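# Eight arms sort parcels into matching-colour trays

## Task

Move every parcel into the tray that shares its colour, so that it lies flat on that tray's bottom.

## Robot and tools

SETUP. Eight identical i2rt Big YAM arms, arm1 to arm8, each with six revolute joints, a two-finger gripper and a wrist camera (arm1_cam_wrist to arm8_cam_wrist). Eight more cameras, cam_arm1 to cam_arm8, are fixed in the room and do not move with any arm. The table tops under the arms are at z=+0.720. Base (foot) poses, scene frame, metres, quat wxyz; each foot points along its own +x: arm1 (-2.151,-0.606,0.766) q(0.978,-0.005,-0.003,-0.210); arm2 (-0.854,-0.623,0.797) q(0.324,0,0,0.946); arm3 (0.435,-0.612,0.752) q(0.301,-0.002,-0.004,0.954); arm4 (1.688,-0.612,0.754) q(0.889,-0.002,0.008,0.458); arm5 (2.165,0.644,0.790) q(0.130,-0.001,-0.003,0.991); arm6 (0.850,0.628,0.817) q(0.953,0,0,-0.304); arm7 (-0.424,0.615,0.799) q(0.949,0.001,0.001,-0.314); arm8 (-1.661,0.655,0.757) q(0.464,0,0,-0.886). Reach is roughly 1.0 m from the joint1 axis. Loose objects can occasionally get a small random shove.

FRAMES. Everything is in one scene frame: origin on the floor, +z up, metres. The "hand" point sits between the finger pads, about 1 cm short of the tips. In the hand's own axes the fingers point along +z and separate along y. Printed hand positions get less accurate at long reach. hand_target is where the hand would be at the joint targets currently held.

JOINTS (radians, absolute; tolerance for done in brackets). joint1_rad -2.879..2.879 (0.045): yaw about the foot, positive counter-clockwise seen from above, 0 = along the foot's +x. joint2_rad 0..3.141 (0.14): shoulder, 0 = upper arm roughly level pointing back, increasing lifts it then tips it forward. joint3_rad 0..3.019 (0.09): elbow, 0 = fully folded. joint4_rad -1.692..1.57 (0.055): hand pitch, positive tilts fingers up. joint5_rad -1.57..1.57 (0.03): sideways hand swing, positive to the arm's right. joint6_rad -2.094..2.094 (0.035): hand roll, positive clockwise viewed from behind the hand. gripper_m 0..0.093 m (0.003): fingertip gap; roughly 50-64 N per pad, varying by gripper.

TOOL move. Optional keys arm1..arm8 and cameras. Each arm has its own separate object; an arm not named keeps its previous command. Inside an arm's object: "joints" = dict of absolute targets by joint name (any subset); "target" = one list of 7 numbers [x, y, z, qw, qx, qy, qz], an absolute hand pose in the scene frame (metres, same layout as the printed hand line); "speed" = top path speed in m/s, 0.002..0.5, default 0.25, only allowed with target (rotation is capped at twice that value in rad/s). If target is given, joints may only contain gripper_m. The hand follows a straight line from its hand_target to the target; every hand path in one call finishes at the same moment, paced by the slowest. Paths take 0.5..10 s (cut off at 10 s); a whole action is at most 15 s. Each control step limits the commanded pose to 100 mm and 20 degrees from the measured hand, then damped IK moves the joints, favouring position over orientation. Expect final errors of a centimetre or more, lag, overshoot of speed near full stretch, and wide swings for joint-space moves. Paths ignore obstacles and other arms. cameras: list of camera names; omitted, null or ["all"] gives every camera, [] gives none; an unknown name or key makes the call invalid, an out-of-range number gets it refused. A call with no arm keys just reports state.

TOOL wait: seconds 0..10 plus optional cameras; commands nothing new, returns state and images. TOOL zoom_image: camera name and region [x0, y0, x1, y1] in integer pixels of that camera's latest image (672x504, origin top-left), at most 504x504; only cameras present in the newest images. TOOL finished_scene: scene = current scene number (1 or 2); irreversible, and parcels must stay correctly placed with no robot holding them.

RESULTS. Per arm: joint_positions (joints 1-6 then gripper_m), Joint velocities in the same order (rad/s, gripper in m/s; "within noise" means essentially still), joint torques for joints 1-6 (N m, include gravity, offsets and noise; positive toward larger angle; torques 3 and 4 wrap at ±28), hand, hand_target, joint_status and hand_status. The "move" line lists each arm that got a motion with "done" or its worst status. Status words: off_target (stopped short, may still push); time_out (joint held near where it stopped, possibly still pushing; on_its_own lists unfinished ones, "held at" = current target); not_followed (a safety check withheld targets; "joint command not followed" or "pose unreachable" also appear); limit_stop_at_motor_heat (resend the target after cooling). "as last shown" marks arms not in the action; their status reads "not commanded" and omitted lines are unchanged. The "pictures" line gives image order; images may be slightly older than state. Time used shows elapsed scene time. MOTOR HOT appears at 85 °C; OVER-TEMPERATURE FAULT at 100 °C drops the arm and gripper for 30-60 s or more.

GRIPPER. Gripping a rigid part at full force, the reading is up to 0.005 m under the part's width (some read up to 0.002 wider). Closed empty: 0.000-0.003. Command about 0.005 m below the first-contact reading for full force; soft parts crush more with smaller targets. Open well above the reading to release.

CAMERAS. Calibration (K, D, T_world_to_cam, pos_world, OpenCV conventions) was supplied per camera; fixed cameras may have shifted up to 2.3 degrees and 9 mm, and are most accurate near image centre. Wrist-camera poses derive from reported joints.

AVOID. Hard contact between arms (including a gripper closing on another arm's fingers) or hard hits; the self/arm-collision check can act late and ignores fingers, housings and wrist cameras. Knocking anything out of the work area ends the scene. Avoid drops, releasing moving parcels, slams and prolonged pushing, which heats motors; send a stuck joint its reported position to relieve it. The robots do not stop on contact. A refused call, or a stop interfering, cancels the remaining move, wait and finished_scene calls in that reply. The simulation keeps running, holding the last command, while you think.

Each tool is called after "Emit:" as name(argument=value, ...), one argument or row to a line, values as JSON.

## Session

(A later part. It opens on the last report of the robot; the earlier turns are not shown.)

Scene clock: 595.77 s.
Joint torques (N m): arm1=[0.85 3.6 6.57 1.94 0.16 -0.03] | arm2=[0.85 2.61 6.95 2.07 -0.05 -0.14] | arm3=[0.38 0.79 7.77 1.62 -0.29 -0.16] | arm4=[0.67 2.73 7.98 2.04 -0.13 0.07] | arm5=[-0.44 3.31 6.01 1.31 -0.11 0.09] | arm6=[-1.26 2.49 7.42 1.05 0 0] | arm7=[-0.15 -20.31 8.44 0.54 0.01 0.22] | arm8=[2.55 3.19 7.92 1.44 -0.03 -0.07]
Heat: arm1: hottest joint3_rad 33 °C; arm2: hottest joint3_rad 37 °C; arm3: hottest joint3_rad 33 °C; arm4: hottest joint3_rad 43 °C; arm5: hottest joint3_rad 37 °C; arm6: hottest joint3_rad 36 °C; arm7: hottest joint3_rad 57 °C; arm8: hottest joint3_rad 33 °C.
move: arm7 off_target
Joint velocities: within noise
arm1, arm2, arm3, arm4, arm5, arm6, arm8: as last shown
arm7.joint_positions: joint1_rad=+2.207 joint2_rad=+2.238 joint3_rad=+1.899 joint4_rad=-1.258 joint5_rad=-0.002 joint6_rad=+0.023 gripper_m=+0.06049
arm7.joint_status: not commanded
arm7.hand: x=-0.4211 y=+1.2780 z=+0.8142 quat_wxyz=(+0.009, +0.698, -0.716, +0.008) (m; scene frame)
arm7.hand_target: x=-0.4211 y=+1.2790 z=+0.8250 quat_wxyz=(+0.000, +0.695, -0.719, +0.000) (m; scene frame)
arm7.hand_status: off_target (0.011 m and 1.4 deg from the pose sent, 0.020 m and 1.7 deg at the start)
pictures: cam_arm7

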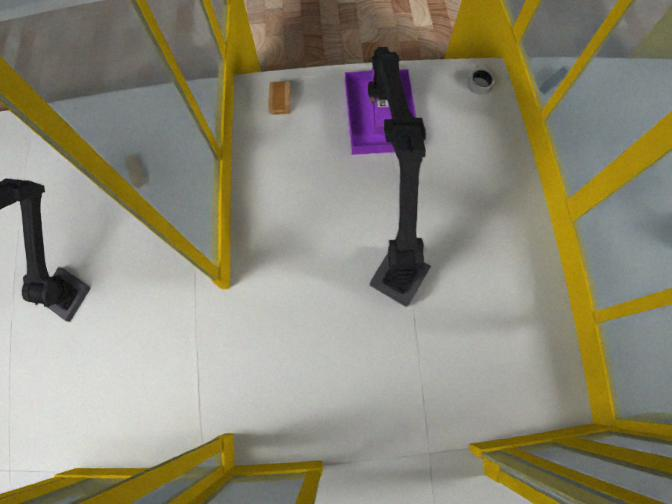

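Emit:
move(
  arm7={"target":[-0.421,1.287,0.785,0,-0.6947,0.7193,0],"speed":0.2},
  cameras=["cam_arm7","arm7_cam_wrist"],
)

Emit:
zoom_image(
  camera="cam_arm7",
  region=[320, 30, 460, 170],
)

Scene clock: 605.47 s.
Joint torques (N m): arm1=[0.62 3.66 6.56 1.91 0.16 -0.05] | arm2=[0.85 2.55 6.95 2.06 -0.05 -0.15] | arm3=[0.32 0.67 7.72 1.66 -0.28 -0.15] | arm4=[0.67 2.73 7.97 2.04 -0.13 0.08] | arm5=[0.03 3.49 6.08 1.14 -0.1 0.07] | arm6=[-1.26 2.55 7.43 1.05 0 0] | arm7=[-0.09 -17.96 8.69 0.58 0.03 0.21] | arm8=[2.32 3.14 7.92 1.4 -0.04 -0.09]
Heat: arm1: hottest joint3_rad 33 °C; arm2: hottest joint3_rad 37 °C; arm3: hottest joint3_rad 33 °C; arm4: hottest joint3_rad 43 °C; arm5: hottest joint3_rad 37 °C; arm6: hottest joint3_rad 36 °C; arm7: hottest joint3_rad 54 °C; arm8: hottest joint3_rad 33 °C.
move: arm7 off_target
Joint velocities: within noise
arm1, arm2, arm3, arm4, arm5, arm6, arm8: as last shown
arm7.joint_positions: joint1_rad=+2.207 joint2_rad=+2.261 joint3_rad=+1.899 joint4_rad=-1.198 joint5_rad=-0.002 joint6_rad=+0.023 gripper_m=+0.06049
arm7.joint_status: not commanded
arm7.hand: x=-0.4211 y=+1.2900 z=+0.7992 quat_wxyz=(-0.004, +0.698, -0.716, -0.006) (m; scene frame)
arm7.hand_target: x=-0.4211 y=+1.2866 z=+0.7850 quat_wxyz=(+0.000, +0.695, -0.719, +0.000) (m; scene frame)
arm7.hand_status: off_target (0.015 m and 0.9 deg from the pose sent, 0.030 m and 1.4 deg at the start)
pictures: arm7_cam_wrist, cam_arm7
camera_calibration:
arm7_cam_wrist: T_world_to_cam=[[0.999876, -0.0108802, 0.0113909, 0.422754], [-0.0153894, -0.829032, 0.558989, 0.622569], [0.00336149, -0.559095, -0.829097, 1.50658], [0, 0, 0, 1]] pos_world=[-0.418185, 1.36305, 0.896277]

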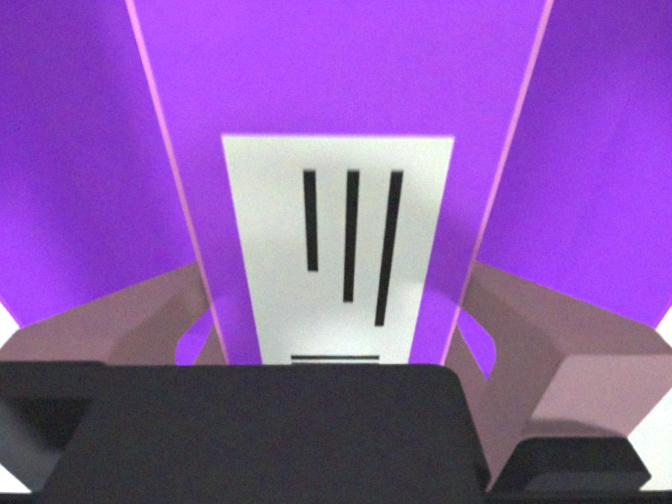

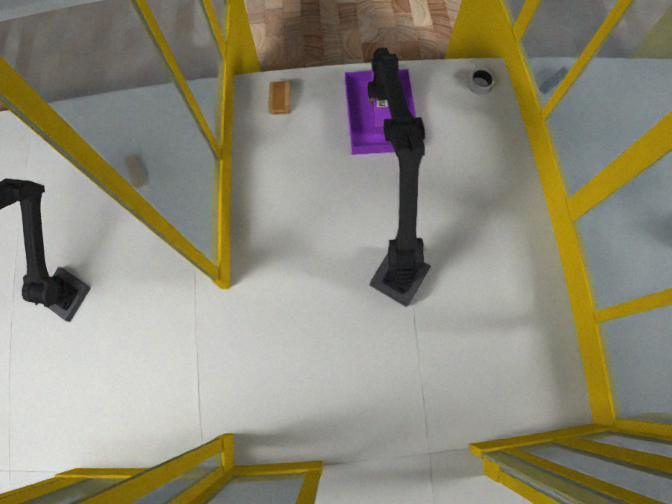

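Scaled by 3.600.

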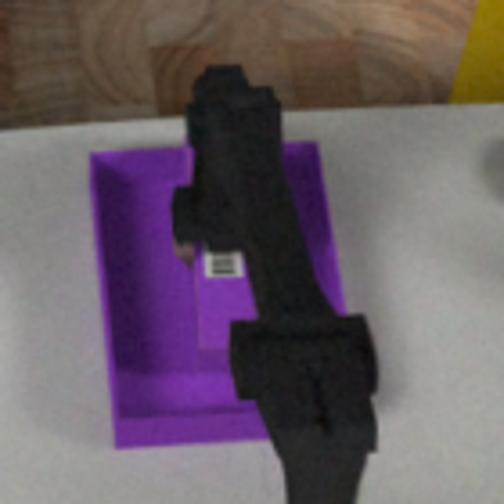

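Emit:
move(
  arm7={"target":[-0.421,1.287,0.762,0,-0.6947,0.7193,0],"speed":0.15},
  cameras=[],
)

Emit:
move(
  arm7={"target":[-0.421,1.287,0.748,0,-0.6947,0.7193,0],"speed":0.1},
  cameras=["cam_arm7"],
)

Emit:
zoom_image(
  camera="cam_arm7",
  region=[320, 30, 460, 170],
)

Scene clock: 611.17 s.
Joint torques (N m): arm1=[0.62 3.49 6.65 1.89 0.16 -0.03] | arm2=[0.85 2.61 6.95 2.06 -0.05 -0.14] | arm3=[0.38 0.91 7.73 1.62 -0.29 -0.15] | arm4=[0.73 2.73 7.97 2.04 -0.13 0.07] | arm5=[-0.38 3.43 5.97 1.35 -0.13 0.09] | arm6=[-1.38 2.55 7.41 1.07 0 0] | arm7=[-0.15 -17.96 8.59 0.49 0.02 0.22] | arm8=[2.14 3.08 7.87 1.48 -0.02 -0.08]
Heat: arm1: hottest joint3_rad 33 °C; arm2: hottest joint3_rad 37 °C; arm3: hottest joint3_rad 33 °C; arm4: hottest joint3_rad 43 °C; arm5: hottest joint3_rad 37 °C; arm6: hottest joint3_rad 36 °C; arm7: hottest joint3_rad 52 °C; arm8: hottest joint3_rad 33 °C.
move: arm7 off_target
Joint velocities: within noise
arm1, arm2, arm4, arm5, arm6, arm8: as last shown
arm3.joint_positions: joint1_rad=+0.140 joint2_rad=+0.603 joint3_rad=+1.400 joint4_rad=-1.511 joint5_rad=-0.004 joint6_rad=-0.446 gripper_m=+0.09297
arm3.joint_status: not commanded
arm3.hand: x=+0.2530 y=-0.5237 z=+1.2644 quat_wxyz=(-0.185, +0.910, -0.009, -0.371) (m; scene frame)
arm3.hand_target: x=+0.2511 y=-0.5261 z=+1.2671 quat_wxyz=(-0.186, +0.907, +0.003, -0.377) (m; scene frame)
arm3.hand_status: not commanded
arm7.joint_positions: joint1_rad=+2.207 joint2_rad=+2.289 joint3_rad=+1.881 joint4_rad=-1.155 joint5_rad=-0.002 joint6_rad=+0.023 gripper_m=+0.06049
arm7.joint_status: not commanded
arm7.hand: x=-0.4211 y=+1.2896 z=+0.7745 quat_wxyz=(-0.003, +0.698, -0.716, -0.005) (m; scene frame)
arm7.hand_target: x=-0.4211 y=+1.2868 z=+0.7621 quat_wxyz=(+0.000, +0.695, -0.719, +0.000) (m; scene frame)
arm7.hand_status: off_target (0.013 m and 0.8 deg from the pose sent, 0.038 m and 1.0 deg at the start)
pictures: none
No camera images: "cameras" was empty.

Scene clock: 612.30 s.
Joint torques (N m): arm1=[0.62 3.55 6.52 2.03 0.16 -0.05] | arm2=[0.85 2.55 6.95 2.06 -0.05 -0.15] | arm3=[0.32 0.67 7.72 1.63 -0.28 -0.15] | arm4=[0.67 2.73 7.98 2.04 -0.13 0.08] | arm5=[-0.21 3.43 6.13 1.35 -0.11 0.04] | arm6=[-1.38 2.55 7.42 1.07 0 0] | arm7=[-0.38 -17.73 8.43 0.57 0.04 0.21] | arm8=[2.55 3.19 7.94 1.32 -0.03 -0.05]
Heat: arm1: hottest joint3_rad 33 °C; arm2: hottest joint3_rad 37 °C; arm3: hottest joint3_rad 33 °C; arm4: hottest joint3_rad 43 °C; arm5: hottest joint3_rad 37 °C; arm6: hottest joint3_rad 36 °C; arm7: hottest joint3_rad 52 °C; arm8: hottest joint3_rad 33 °C.
move: arm7 off_target
Joint velocities: within noise
arm1, arm2, arm3, arm4, arm5, arm6, arm8: as last shown
arm7.joint_positions: joint1_rad=+2.207 joint2_rad=+2.303 joint3_rad=+1.875 joint4_rad=-1.130 joint5_rad=-0.002 joint6_rad=+0.023 gripper_m=+0.06049
arm7.joint_status: not commanded
arm7.hand: x=-0.4211 y=+1.2910 z=+0.7632 quat_wxyz=(-0.005, +0.698, -0.716, -0.006) (m; scene frame)
arm7.hand_target: x=-0.4211 y=+1.2867 z=+0.7481 quat_wxyz=(+0.000, +0.695, -0.719, +0.000) (m; scene frame)
arm7.hand_status: off_target (0.016 m and 1.0 deg from the pose sent, 0.027 m and 0.8 deg at the start)
pictures: cam_arm7

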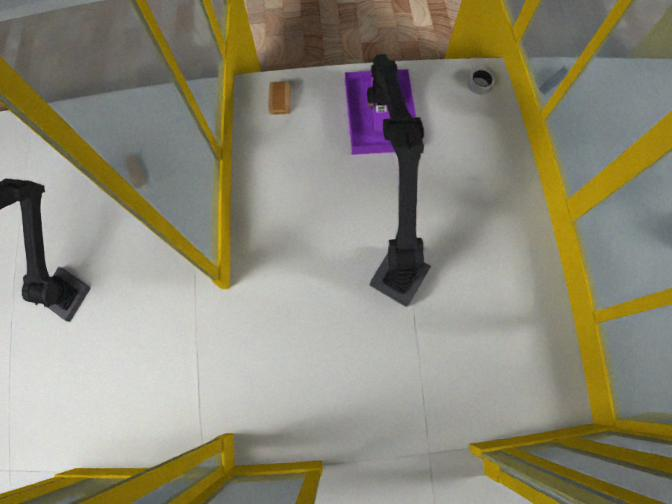

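Scaled by 3.600.

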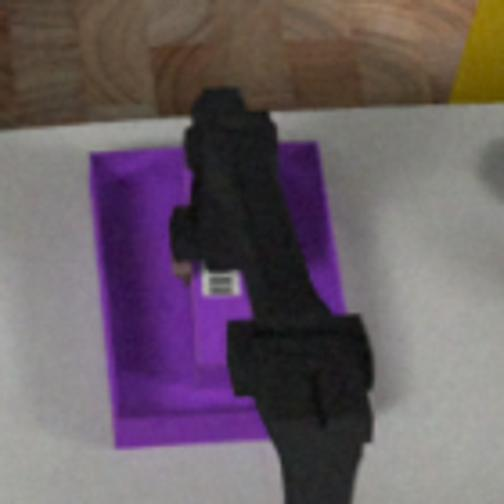

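Emit:
move(
  arm7={"target":[-0.421,1.287,0.742,0,-0.6947,0.7193,0],"speed":0.06},
  cameras=[],
)

Emit:
move(
  arm7={"joints":{"gripper_m":0.085}},
  cameras=[],
)

Emit:
move(
  arm7={"target":[-0.421,1.287,0.92,0,-0.6947,0.7193,0],"speed":0.35},
  cameras=[],
)

Emit:
move(
  arm7={"joints":{"joint2_rad":0.6,"joint3_rad":1.4,"joint4_rad":-1.5}},
  cameras=["cam_arm7"],
)

Emit:
zoom_image(
  camera="cam_arm7",
  region=[320, 30, 460, 170],
)

Scene clock: 621.07 s.
Joint torques (N m): arm1=[0.91 3.37 6.63 1.88 0.15 -0.06] | arm2=[0.79 2.55 6.94 2.06 -0.05 -0.14] | arm3=[0.38 0.62 7.72 1.62 -0.28 -0.16] | arm4=[0.67 2.73 7.98 2.04 -0.13 0.08] | arm5=[-0.26 3.84 6.12 1.36 -0.14 0.04] | arm6=[-1.38 2.55 7.45 1.06 0 0] | arm7=[-0.32 -17.44 8.01 0.72 0.03 0.21] | arm8=[2.73 3.31 7.99 1.44 -0.04 -0.08]
Heat: arm1: hottest joint3_rad 33 °C; arm2: hottest joint3_rad 37 °C; arm3: hottest joint3_rad 33 °C; arm4: hottest joint3_rad 43 °C; arm5: hottest joint3_rad 37 °C; arm6: hottest joint3_rad 36 °C; arm7: hottest joint3_rad 51 °C; arm8: hottest joint3_rad 33 °C.
move: arm7 off_target
Joint velocities: within noise
arm1.joint_positions: joint1_rad=-1.554 joint2_rad=+0.598 joint3_rad=+1.409 joint4_rad=-1.508 joint5_rad=+0.005 joint6_rad=-0.049 gripper_m=+0.09289
arm1.joint_status: not commanded
arm1.hand: x=-2.2328 y=-0.7826 z=+1.2863 quat_wxyz=(-0.227, -0.744, -0.513, +0.362) (m; scene frame)
arm1.hand_target: x=-2.2358 y=-0.7850 z=+1.2833 quat_wxyz=(-0.223, -0.746, -0.513, +0.362) (m; scene frame)
arm1.hand_status: not commanded
arm2, arm3, arm5, arm6, arm8: as last shown
arm4.joint_positions: joint1_rad=-1.881 joint2_rad=+0.601 joint3_rad=+1.407 joint4_rad=-1.509 joint5_rad=-0.014 joint6_rad=+0.039 gripper_m=+0.09291
arm4.joint_status: not commanded
arm4.hand: x=+1.8150 y=-0.7654 z=+1.2710 quat_wxyz=(-0.379, -0.416, -0.806, +0.182) (m; scene frame)
arm4.hand_target: x=+1.8176 y=-0.7658 z=+1.2695 quat_wxyz=(-0.382, -0.414, -0.806, +0.179) (m; scene frame)
arm4.hand_status: not commanded
arm7.joint_positions: joint1_rad=+2.207 joint2_rad=+2.303 joint3_rad=+1.875 joint4_rad=-1.123 joint5_rad=-0.002 joint6_rad=+0.023 gripper_m=+0.06049
arm7.joint_status: not commanded
arm7.hand: x=-0.4211 y=+1.2926 z=+0.7630 quat_wxyz=(-0.007, +0.698, -0.716, -0.009) (m; scene frame)
arm7.hand_target: x=-0.4211 y=+1.2864 z=+0.7423 quat_wxyz=(+0.000, +0.695, -0.719, +0.000) (m; scene frame)
arm7.hand_status: off_target (0.022 m and 1.4 deg from the pose sent, 0.022 m and 1.0 deg at the start)
pictures: none
No camera images: "cameras" was empty.

Scene clock: 621.67 s.
Joint torques (N m): arm1=[0.5 3.49 6.57 1.95 0.16 -0.05] | arm2=[0.85 2.61 6.95 2.06 -0.05 -0.14] | arm3=[0.32 0.67 7.73 1.62 -0.29 -0.16] | arm4=[0.67 2.73 7.97 2.04 -0.13 0.08] | arm5=[-0.38 3.37 5.97 1.32 -0.1 0.05] | arm6=[-1.32 2.55 7.43 1.07 0 0] | arm7=[-0.21 -17.49 7.97 0.59 0.02 0.21] | arm8=[2.49 3.14 7.97 1.43 -0.03 -0.08]
Heat: arm1: hottest joint3_rad 33 °C; arm2: hottest joint3_rad 37 °C; arm3: hottest joint3_rad 33 °C; arm4: hottest joint3_rad 43 °C; arm5: hottest joint3_rad 37 °C; arm6: hottest joint3_rad 36 °C; arm7: hottest joint3_rad 51 °C; arm8: hottest joint3_rad 33 °C.
move: arm7 done
Joint velocities: within noise
arm1, arm2, arm3, arm4: as last shown
arm5.joint_positions: joint1_rad=+1.503 joint2_rad=+0.595 joint3_rad=+1.396 joint4_rad=-1.494 joint5_rad=+0.000 joint6_rad=-0.330 gripper_m=+0.09289
arm5.joint_status: not commanded
arm5.hand: x=+2.0974 y=+0.4506 z=+1.3051 quat_wxyz=(+0.186, +0.641, +0.641, -0.378) (m; scene frame)
arm5.hand_target: x=+2.0986 y=+0.4496 z=+1.3048 quat_wxyz=(+0.188, +0.643, +0.642, -0.374) (m; scene frame)
arm5.hand_status: not commanded
arm6.joint_positions: joint1_rad=-1.237 joint2_rad=+0.603 joint3_rad=+1.398 joint4_rad=-1.492 joint5_rad=+0.000 joint6_rad=-0.301 gripper_m=+0.09290
arm6.joint_status: not commanded
arm6.hand: x=+0.7927 y=+0.4322 z=+1.3329 quat_wxyz=(-0.200, -0.635, -0.646, +0.373) (m; scene frame)
arm6.hand_target: x=+0.7917 y=+0.4352 z=+1.3332 quat_wxyz=(-0.199, -0.641, -0.641, +0.372) (m; scene frame)
arm6.hand_status: not commanded
arm7.joint_positions: joint1_rad=+2.207 joint2_rad=+2.304 joint3_rad=+1.875 joint4_rad=-1.119 joint5_rad=-0.002 joint6_rad=+0.023 gripper_m=+0.08484
arm7.joint_status: all done
arm7.hand: x=-0.4211 y=+1.2935 z=+0.7625 quat_wxyz=(-0.008, +0.698, -0.716, -0.010) (m; scene frame)
arm7.hand_target: x=-0.4211 y=+1.2865 z=+0.7423 quat_wxyz=(+0.000, +0.695, -0.719, +0.000) (m; scene frame)
arm7.hand_status: not commanded
arm8.joint_positions: joint1_rad=+0.391 joint2_rad=+0.600 joint3_rad=+1.404 joint4_rad=-1.507 joint5_rad=-0.002 joint6_rad=-0.202 gripper_m=+0.09292
arm8.joint_status: not commanded
arm8.hand: x=-1.7039 y=+0.4601 z=+1.2742 quat_wxyz=(-0.230, -0.645, -0.638, +0.352) (m; scene frame)
arm8.hand_target: x=-1.7032 y=+0.4583 z=+1.2735 quat_wxyz=(-0.230, -0.641, -0.641, +0.354) (m; scene frame)
arm8.hand_status: not commanded
pictures: none
No camera images: "cameras" was empty.

Scene clock: 623.20 s.
Joint torques (N m): arm1=[0.91 3.55 6.57 1.92 0.18 -0.04] | arm2=[0.79 2.61 6.95 2.06 -0.05 -0.15] | arm3=[0.38 0.79 7.75 1.62 -0.29 -0.15] | arm4=[0.67 2.73 7.97 2.04 -0.13 0.07] | arm5=[-0.32 3.49 6.06 1.36 -0.1 0.01] | arm6=[-1.32 2.49 7.42 1.07 0 0] | arm7=[-0.32 -16.97 14.89 -0.38 0.02 0.2] | arm8=[2.37 3.14 8.01 1.46 -0.04 -0.09]
Heat: arm1: hottest joint3_rad 33 °C; arm2: hottest joint3_rad 37 °C; arm3: hottest joint3_rad 33 °C; arm4: hottest joint3_rad 43 °C; arm5: hottest joint3_rad 37 °C; arm6: hottest joint3_rad 36 °C; arm7: hottest joint3_rad 51 °C; arm8: hottest joint3_rad 33 °C.
move: arm7 off_target
Joint velocities: within noise
arm1, arm2, arm3, arm4, arm5, arm6, arm8: as last shown
arm7.joint_positions: joint1_rad=+2.207 joint2_rad=+2.151 joint3_rad=+2.013 joint4_rad=-1.459 joint5_rad=-0.002 joint6_rad=+0.023 gripper_m=+0.08493
arm7.joint_status: not commanded
arm7.hand: x=-0.4211 y=+1.2729 z=+0.9125 quat_wxyz=(+0.009, +0.698, -0.716, +0.008) (m; scene frame)
arm7.hand_target: x=-0.4212 y=+1.2863 z=+0.9202 quat_wxyz=(+0.000, +0.695, -0.719, -0.001) (m; scene frame)
arm7.hand_status: off_target (0.016 m and 1.4 deg from the pose sent, 0.158 m and 1.5 deg at the start; pose on its path clipped on 6 of 46 steps)
pictures: none
No camera images: "cameras" was empty.

Scene clock: 625.23 s.
Joint torques (N m): arm1=[1.08 3.37 6.56 1.89 0.17 -0.03] | arm2=[0.85 2.55 6.94 2.06 -0.05 -0.14] | arm3=[0.32 0.67 7.73 1.66 -0.28 -0.15] | arm4=[0.73 2.73 7.97 2.04 -0.13 0.07] | arm5=[-0.32 3.66 5.98 1.31 -0.11 0.05] | arm6=[-1.32 2.61 7.43 1.07 0 0] | arm7=[-0.15 1.14 7.46 0.9 0.02 0.21] | arm8=[2.55 3.43 7.98 1.4 -0.02 -0.06]
Heat: arm1: hottest joint3_rad 33 °C; arm2: hottest joint3_rad 37 °C; arm3: hottest joint3_rad 33 °C; arm4: hottest joint3_rad 43 °C; arm5: hottest joint3_rad 37 °C; arm6: hottest joint3_rad 36 °C; arm7: hottest joint3_rad 51 °C; arm8: hottest joint3_rad 33 °C.
move: arm7 done
Joint velocities: within noise
arm1, arm3, arm4, arm5, arm6, arm8: as last shown
arm2.joint_positions: joint1_rad=-1.434 joint2_rad=+0.597 joint3_rad=+1.402 joint4_rad=-1.507 joint5_rad=+0.001 joint6_rad=-0.504 gripper_m=+0.09292
arm2.joint_status: not commanded
arm2.hand: x=-0.7537 y=-0.4511 z=+1.3138 quat_wxyz=(-0.406, +0.635, -0.648, -0.113) (m; scene frame)
arm2.hand_target: x=-0.7539 y=-0.4483 z=+1.3135 quat_wxyz=(-0.407, +0.641, -0.641, -0.112) (m; scene frame)
arm2.hand_status: not commanded
arm7.joint_positions: joint1_rad=+2.207 joint2_rad=+0.601 joint3_rad=+1.411 joint4_rad=-1.490 joint5_rad=-0.002 joint6_rad=+0.023 gripper_m=+0.08493
arm7.joint_status: all done
arm7.hand: x=-0.4225 y=+0.8157 z=+1.3226 quat_wxyz=(-0.302, +0.629, -0.646, -0.309) (m; scene frame)
arm7.hand_target: x=-0.4224 y=+0.8154 z=+1.3155 quat_wxyz=(-0.294, +0.630, -0.652, -0.303) (m; scene frame)
arm7.hand_status: not commanded
pictures: cam_arm7

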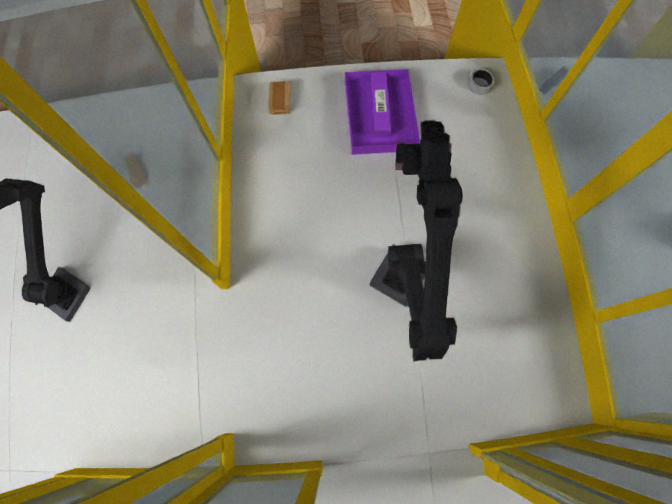

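Scaled by 3.600.

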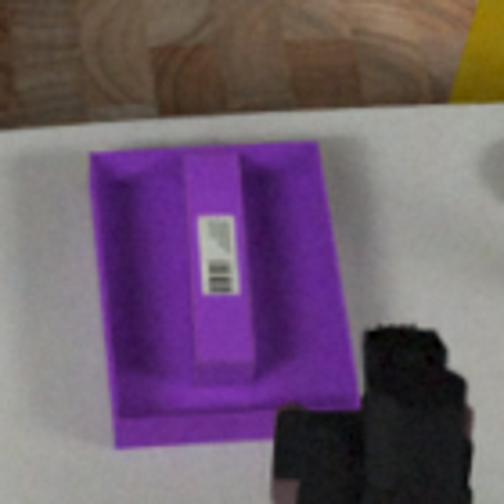

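Emit:
move(
  cameras=["arm7_cam_wrist","cam_arm7"],
)

Emit:
zoom_image(
  camera="cam_arm7",
  region=[345, 60, 405, 120],
)

Scene clock: 636.77 s.
Joint torques (N m): arm1=[1.03 3.9 6.53 1.96 0.16 -0.01] | arm2=[0.85 2.55 6.95 2.06 -0.05 -0.14] | arm3=[0.44 0.73 7.72 1.63 -0.28 -0.15] | arm4=[0.67 2.73 7.98 2.03 -0.13 0.08] | arm5=[-0.03 3.9 5.89 1.33 -0.17 0.01] | arm6=[-1.32 2.49 7.42 1.07 0 0.01] | arm7=[-0.15 1.08 7.49 0.94 0.01 0.2] | arm8=[2.37 3.31 7.98 1.42 -0.04 -0.05]
Heat: arm1: hottest joint3_rad 33 °C; arm2: hottest joint3_rad 37 °C; arm3: hottest joint3_rad 33 °C; arm4: hottest joint3_rad 43 °C; arm5: hottest joint3_rad 37 °C; arm6: hottest joint3_rad 36 °C; arm7: hottest joint3_rad 49 °C; arm8: hottest joint3_rad 33 °C.
Joint velocities: within noise
arm1.joint_positions: joint1_rad=-1.554 joint2_rad=+0.598 joint3_rad=+1.409 joint4_rad=-1.508 joint5_rad=+0.005 joint6_rad=-0.049 gripper_m=+0.09289
arm1.joint_status: not commanded
arm1.hand: x=-2.2328 y=-0.7826 z=+1.2863 quat_wxyz=(-0.227, -0.744, -0.513, +0.362) (m; scene frame)
arm1.hand_target: x=-2.2358 y=-0.7850 z=+1.2833 quat_wxyz=(-0.223, -0.746, -0.513, +0.362) (m; scene frame)
arm1.hand_status: not commanded
arm2.joint_positions: joint1_rad=-1.434 joint2_rad=+0.597 joint3_rad=+1.402 joint4_rad=-1.507 joint5_rad=+0.001 joint6_rad=-0.504 gripper_m=+0.09292
arm2.joint_status: not commanded
arm2.hand: x=-0.7537 y=-0.4511 z=+1.3138 quat_wxyz=(-0.406, +0.635, -0.648, -0.113) (m; scene frame)
arm2.hand_target: x=-0.7539 y=-0.4483 z=+1.3135 quat_wxyz=(-0.407, +0.641, -0.641, -0.112) (m; scene frame)
arm2.hand_status: not commanded
arm3.joint_positions: joint1_rad=+0.140 joint2_rad=+0.603 joint3_rad=+1.400 joint4_rad=-1.511 joint5_rad=-0.004 joint6_rad=-0.446 gripper_m=+0.09297
arm3.joint_status: not commanded
arm3.hand: x=+0.2530 y=-0.5237 z=+1.2644 quat_wxyz=(-0.185, +0.910, -0.009, -0.371) (m; scene frame)
arm3.hand_target: x=+0.2511 y=-0.5261 z=+1.2671 quat_wxyz=(-0.186, +0.907, +0.003, -0.377) (m; scene frame)
arm3.hand_status: not commanded
arm4.joint_positions: joint1_rad=-1.881 joint2_rad=+0.601 joint3_rad=+1.407 joint4_rad=-1.509 joint5_rad=-0.014 joint6_rad=+0.039 gripper_m=+0.09291
arm4.joint_status: not commanded
arm4.hand: x=+1.8150 y=-0.7654 z=+1.2710 quat_wxyz=(-0.379, -0.416, -0.806, +0.182) (m; scene frame)
arm4.hand_target: x=+1.8176 y=-0.7658 z=+1.2695 quat_wxyz=(-0.382, -0.414, -0.806, +0.179) (m; scene frame)
arm4.hand_status: not commanded
arm5.joint_positions: joint1_rad=+1.503 joint2_rad=+0.595 joint3_rad=+1.396 joint4_rad=-1.494 joint5_rad=+0.000 joint6_rad=-0.330 gripper_m=+0.09289
arm5.joint_status: not commanded
arm5.hand: x=+2.0974 y=+0.4506 z=+1.3051 quat_wxyz=(+0.186, +0.641, +0.641, -0.378) (m; scene frame)
arm5.hand_target: x=+2.0986 y=+0.4496 z=+1.3048 quat_wxyz=(+0.188, +0.643, +0.642, -0.374) (m; scene frame)
arm5.hand_status: not commanded
arm6.joint_positions: joint1_rad=-1.237 joint2_rad=+0.603 joint3_rad=+1.398 joint4_rad=-1.492 joint5_rad=+0.000 joint6_rad=-0.301 gripper_m=+0.09290
arm6.joint_status: not commanded
arm6.hand: x=+0.7927 y=+0.4322 z=+1.3329 quat_wxyz=(-0.200, -0.635, -0.646, +0.373) (m; scene frame)
arm6.hand_target: x=+0.7917 y=+0.4352 z=+1.3332 quat_wxyz=(-0.199, -0.641, -0.641, +0.372) (m; scene frame)
arm6.hand_status: not commanded
arm7.joint_positions: joint1_rad=+2.207 joint2_rad=+0.601 joint3_rad=+1.411 joint4_rad=-1.490 joint5_rad=-0.002 joint6_rad=+0.023 gripper_m=+0.08493
arm7.joint_status: all done
arm7.hand: x=-0.4225 y=+0.8157 z=+1.3226 quat_wxyz=(-0.302, +0.629, -0.646, -0.309) (m; scene frame)
arm7.hand_target: x=-0.4224 y=+0.8154 z=+1.3155 quat_wxyz=(-0.294, +0.630, -0.652, -0.303) (m; scene frame)
arm7.hand_status: not commanded
arm8.joint_positions: joint1_rad=+0.391 joint2_rad=+0.600 joint3_rad=+1.404 joint4_rad=-1.507 joint5_rad=-0.002 joint6_rad=-0.202 gripper_m=+0.09292
arm8.joint_status: not commanded
arm8.hand: x=-1.7039 y=+0.4601 z=+1.2742 quat_wxyz=(-0.230, -0.645, -0.638, +0.352) (m; scene frame)
arm8.hand_target: x=-1.7032 y=+0.4583 z=+1.2735 quat_wxyz=(-0.230, -0.641, -0.641, +0.354) (m; scene frame)
arm8.hand_status: not commanded
pictures: arm7_cam_wrist, cam_arm7
camera_calibration:
arm7_cam_wrist: T_world_to_cam=[[0.999847, -0.0174548, 0.00139508, 0.431649], [-0.0163474, -0.959018, -0.282875, 1.15587], [0.00627543, 0.282808, -0.959156, 1.16186], [0, 0, 0, 1]] pos_world=[-0.419978, 0.787454, 1.44077]

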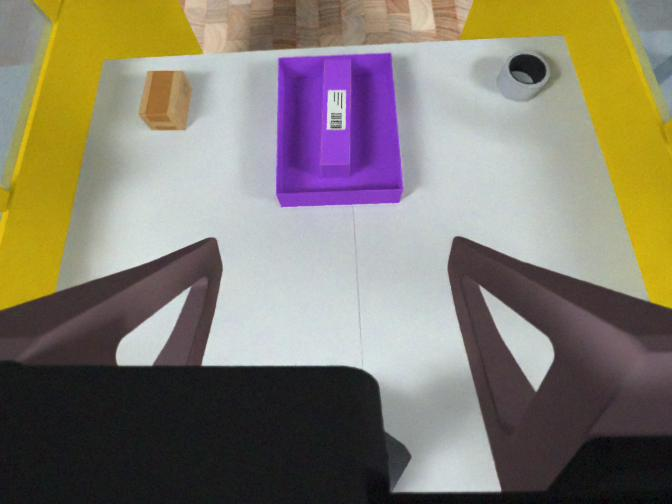

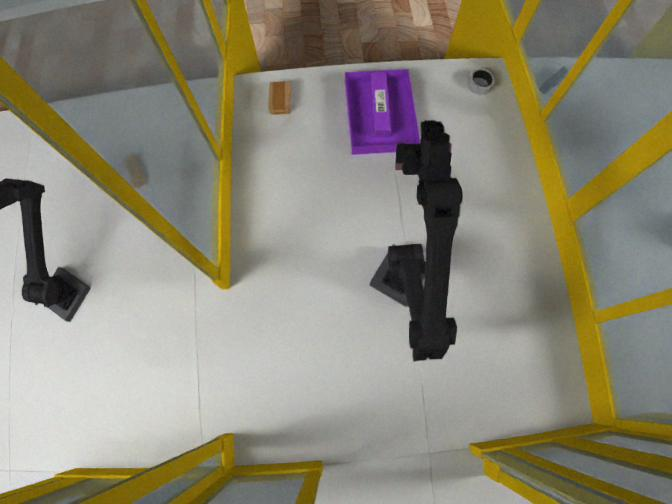

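Scaled by 8.400.

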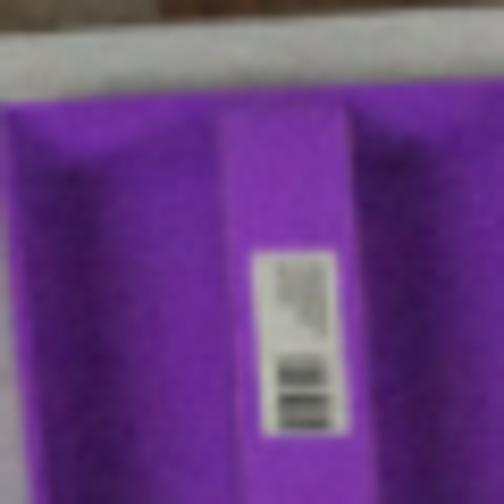

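Emit:
finished_scene(
  scene=2,
)

The scene is finished: the task was done.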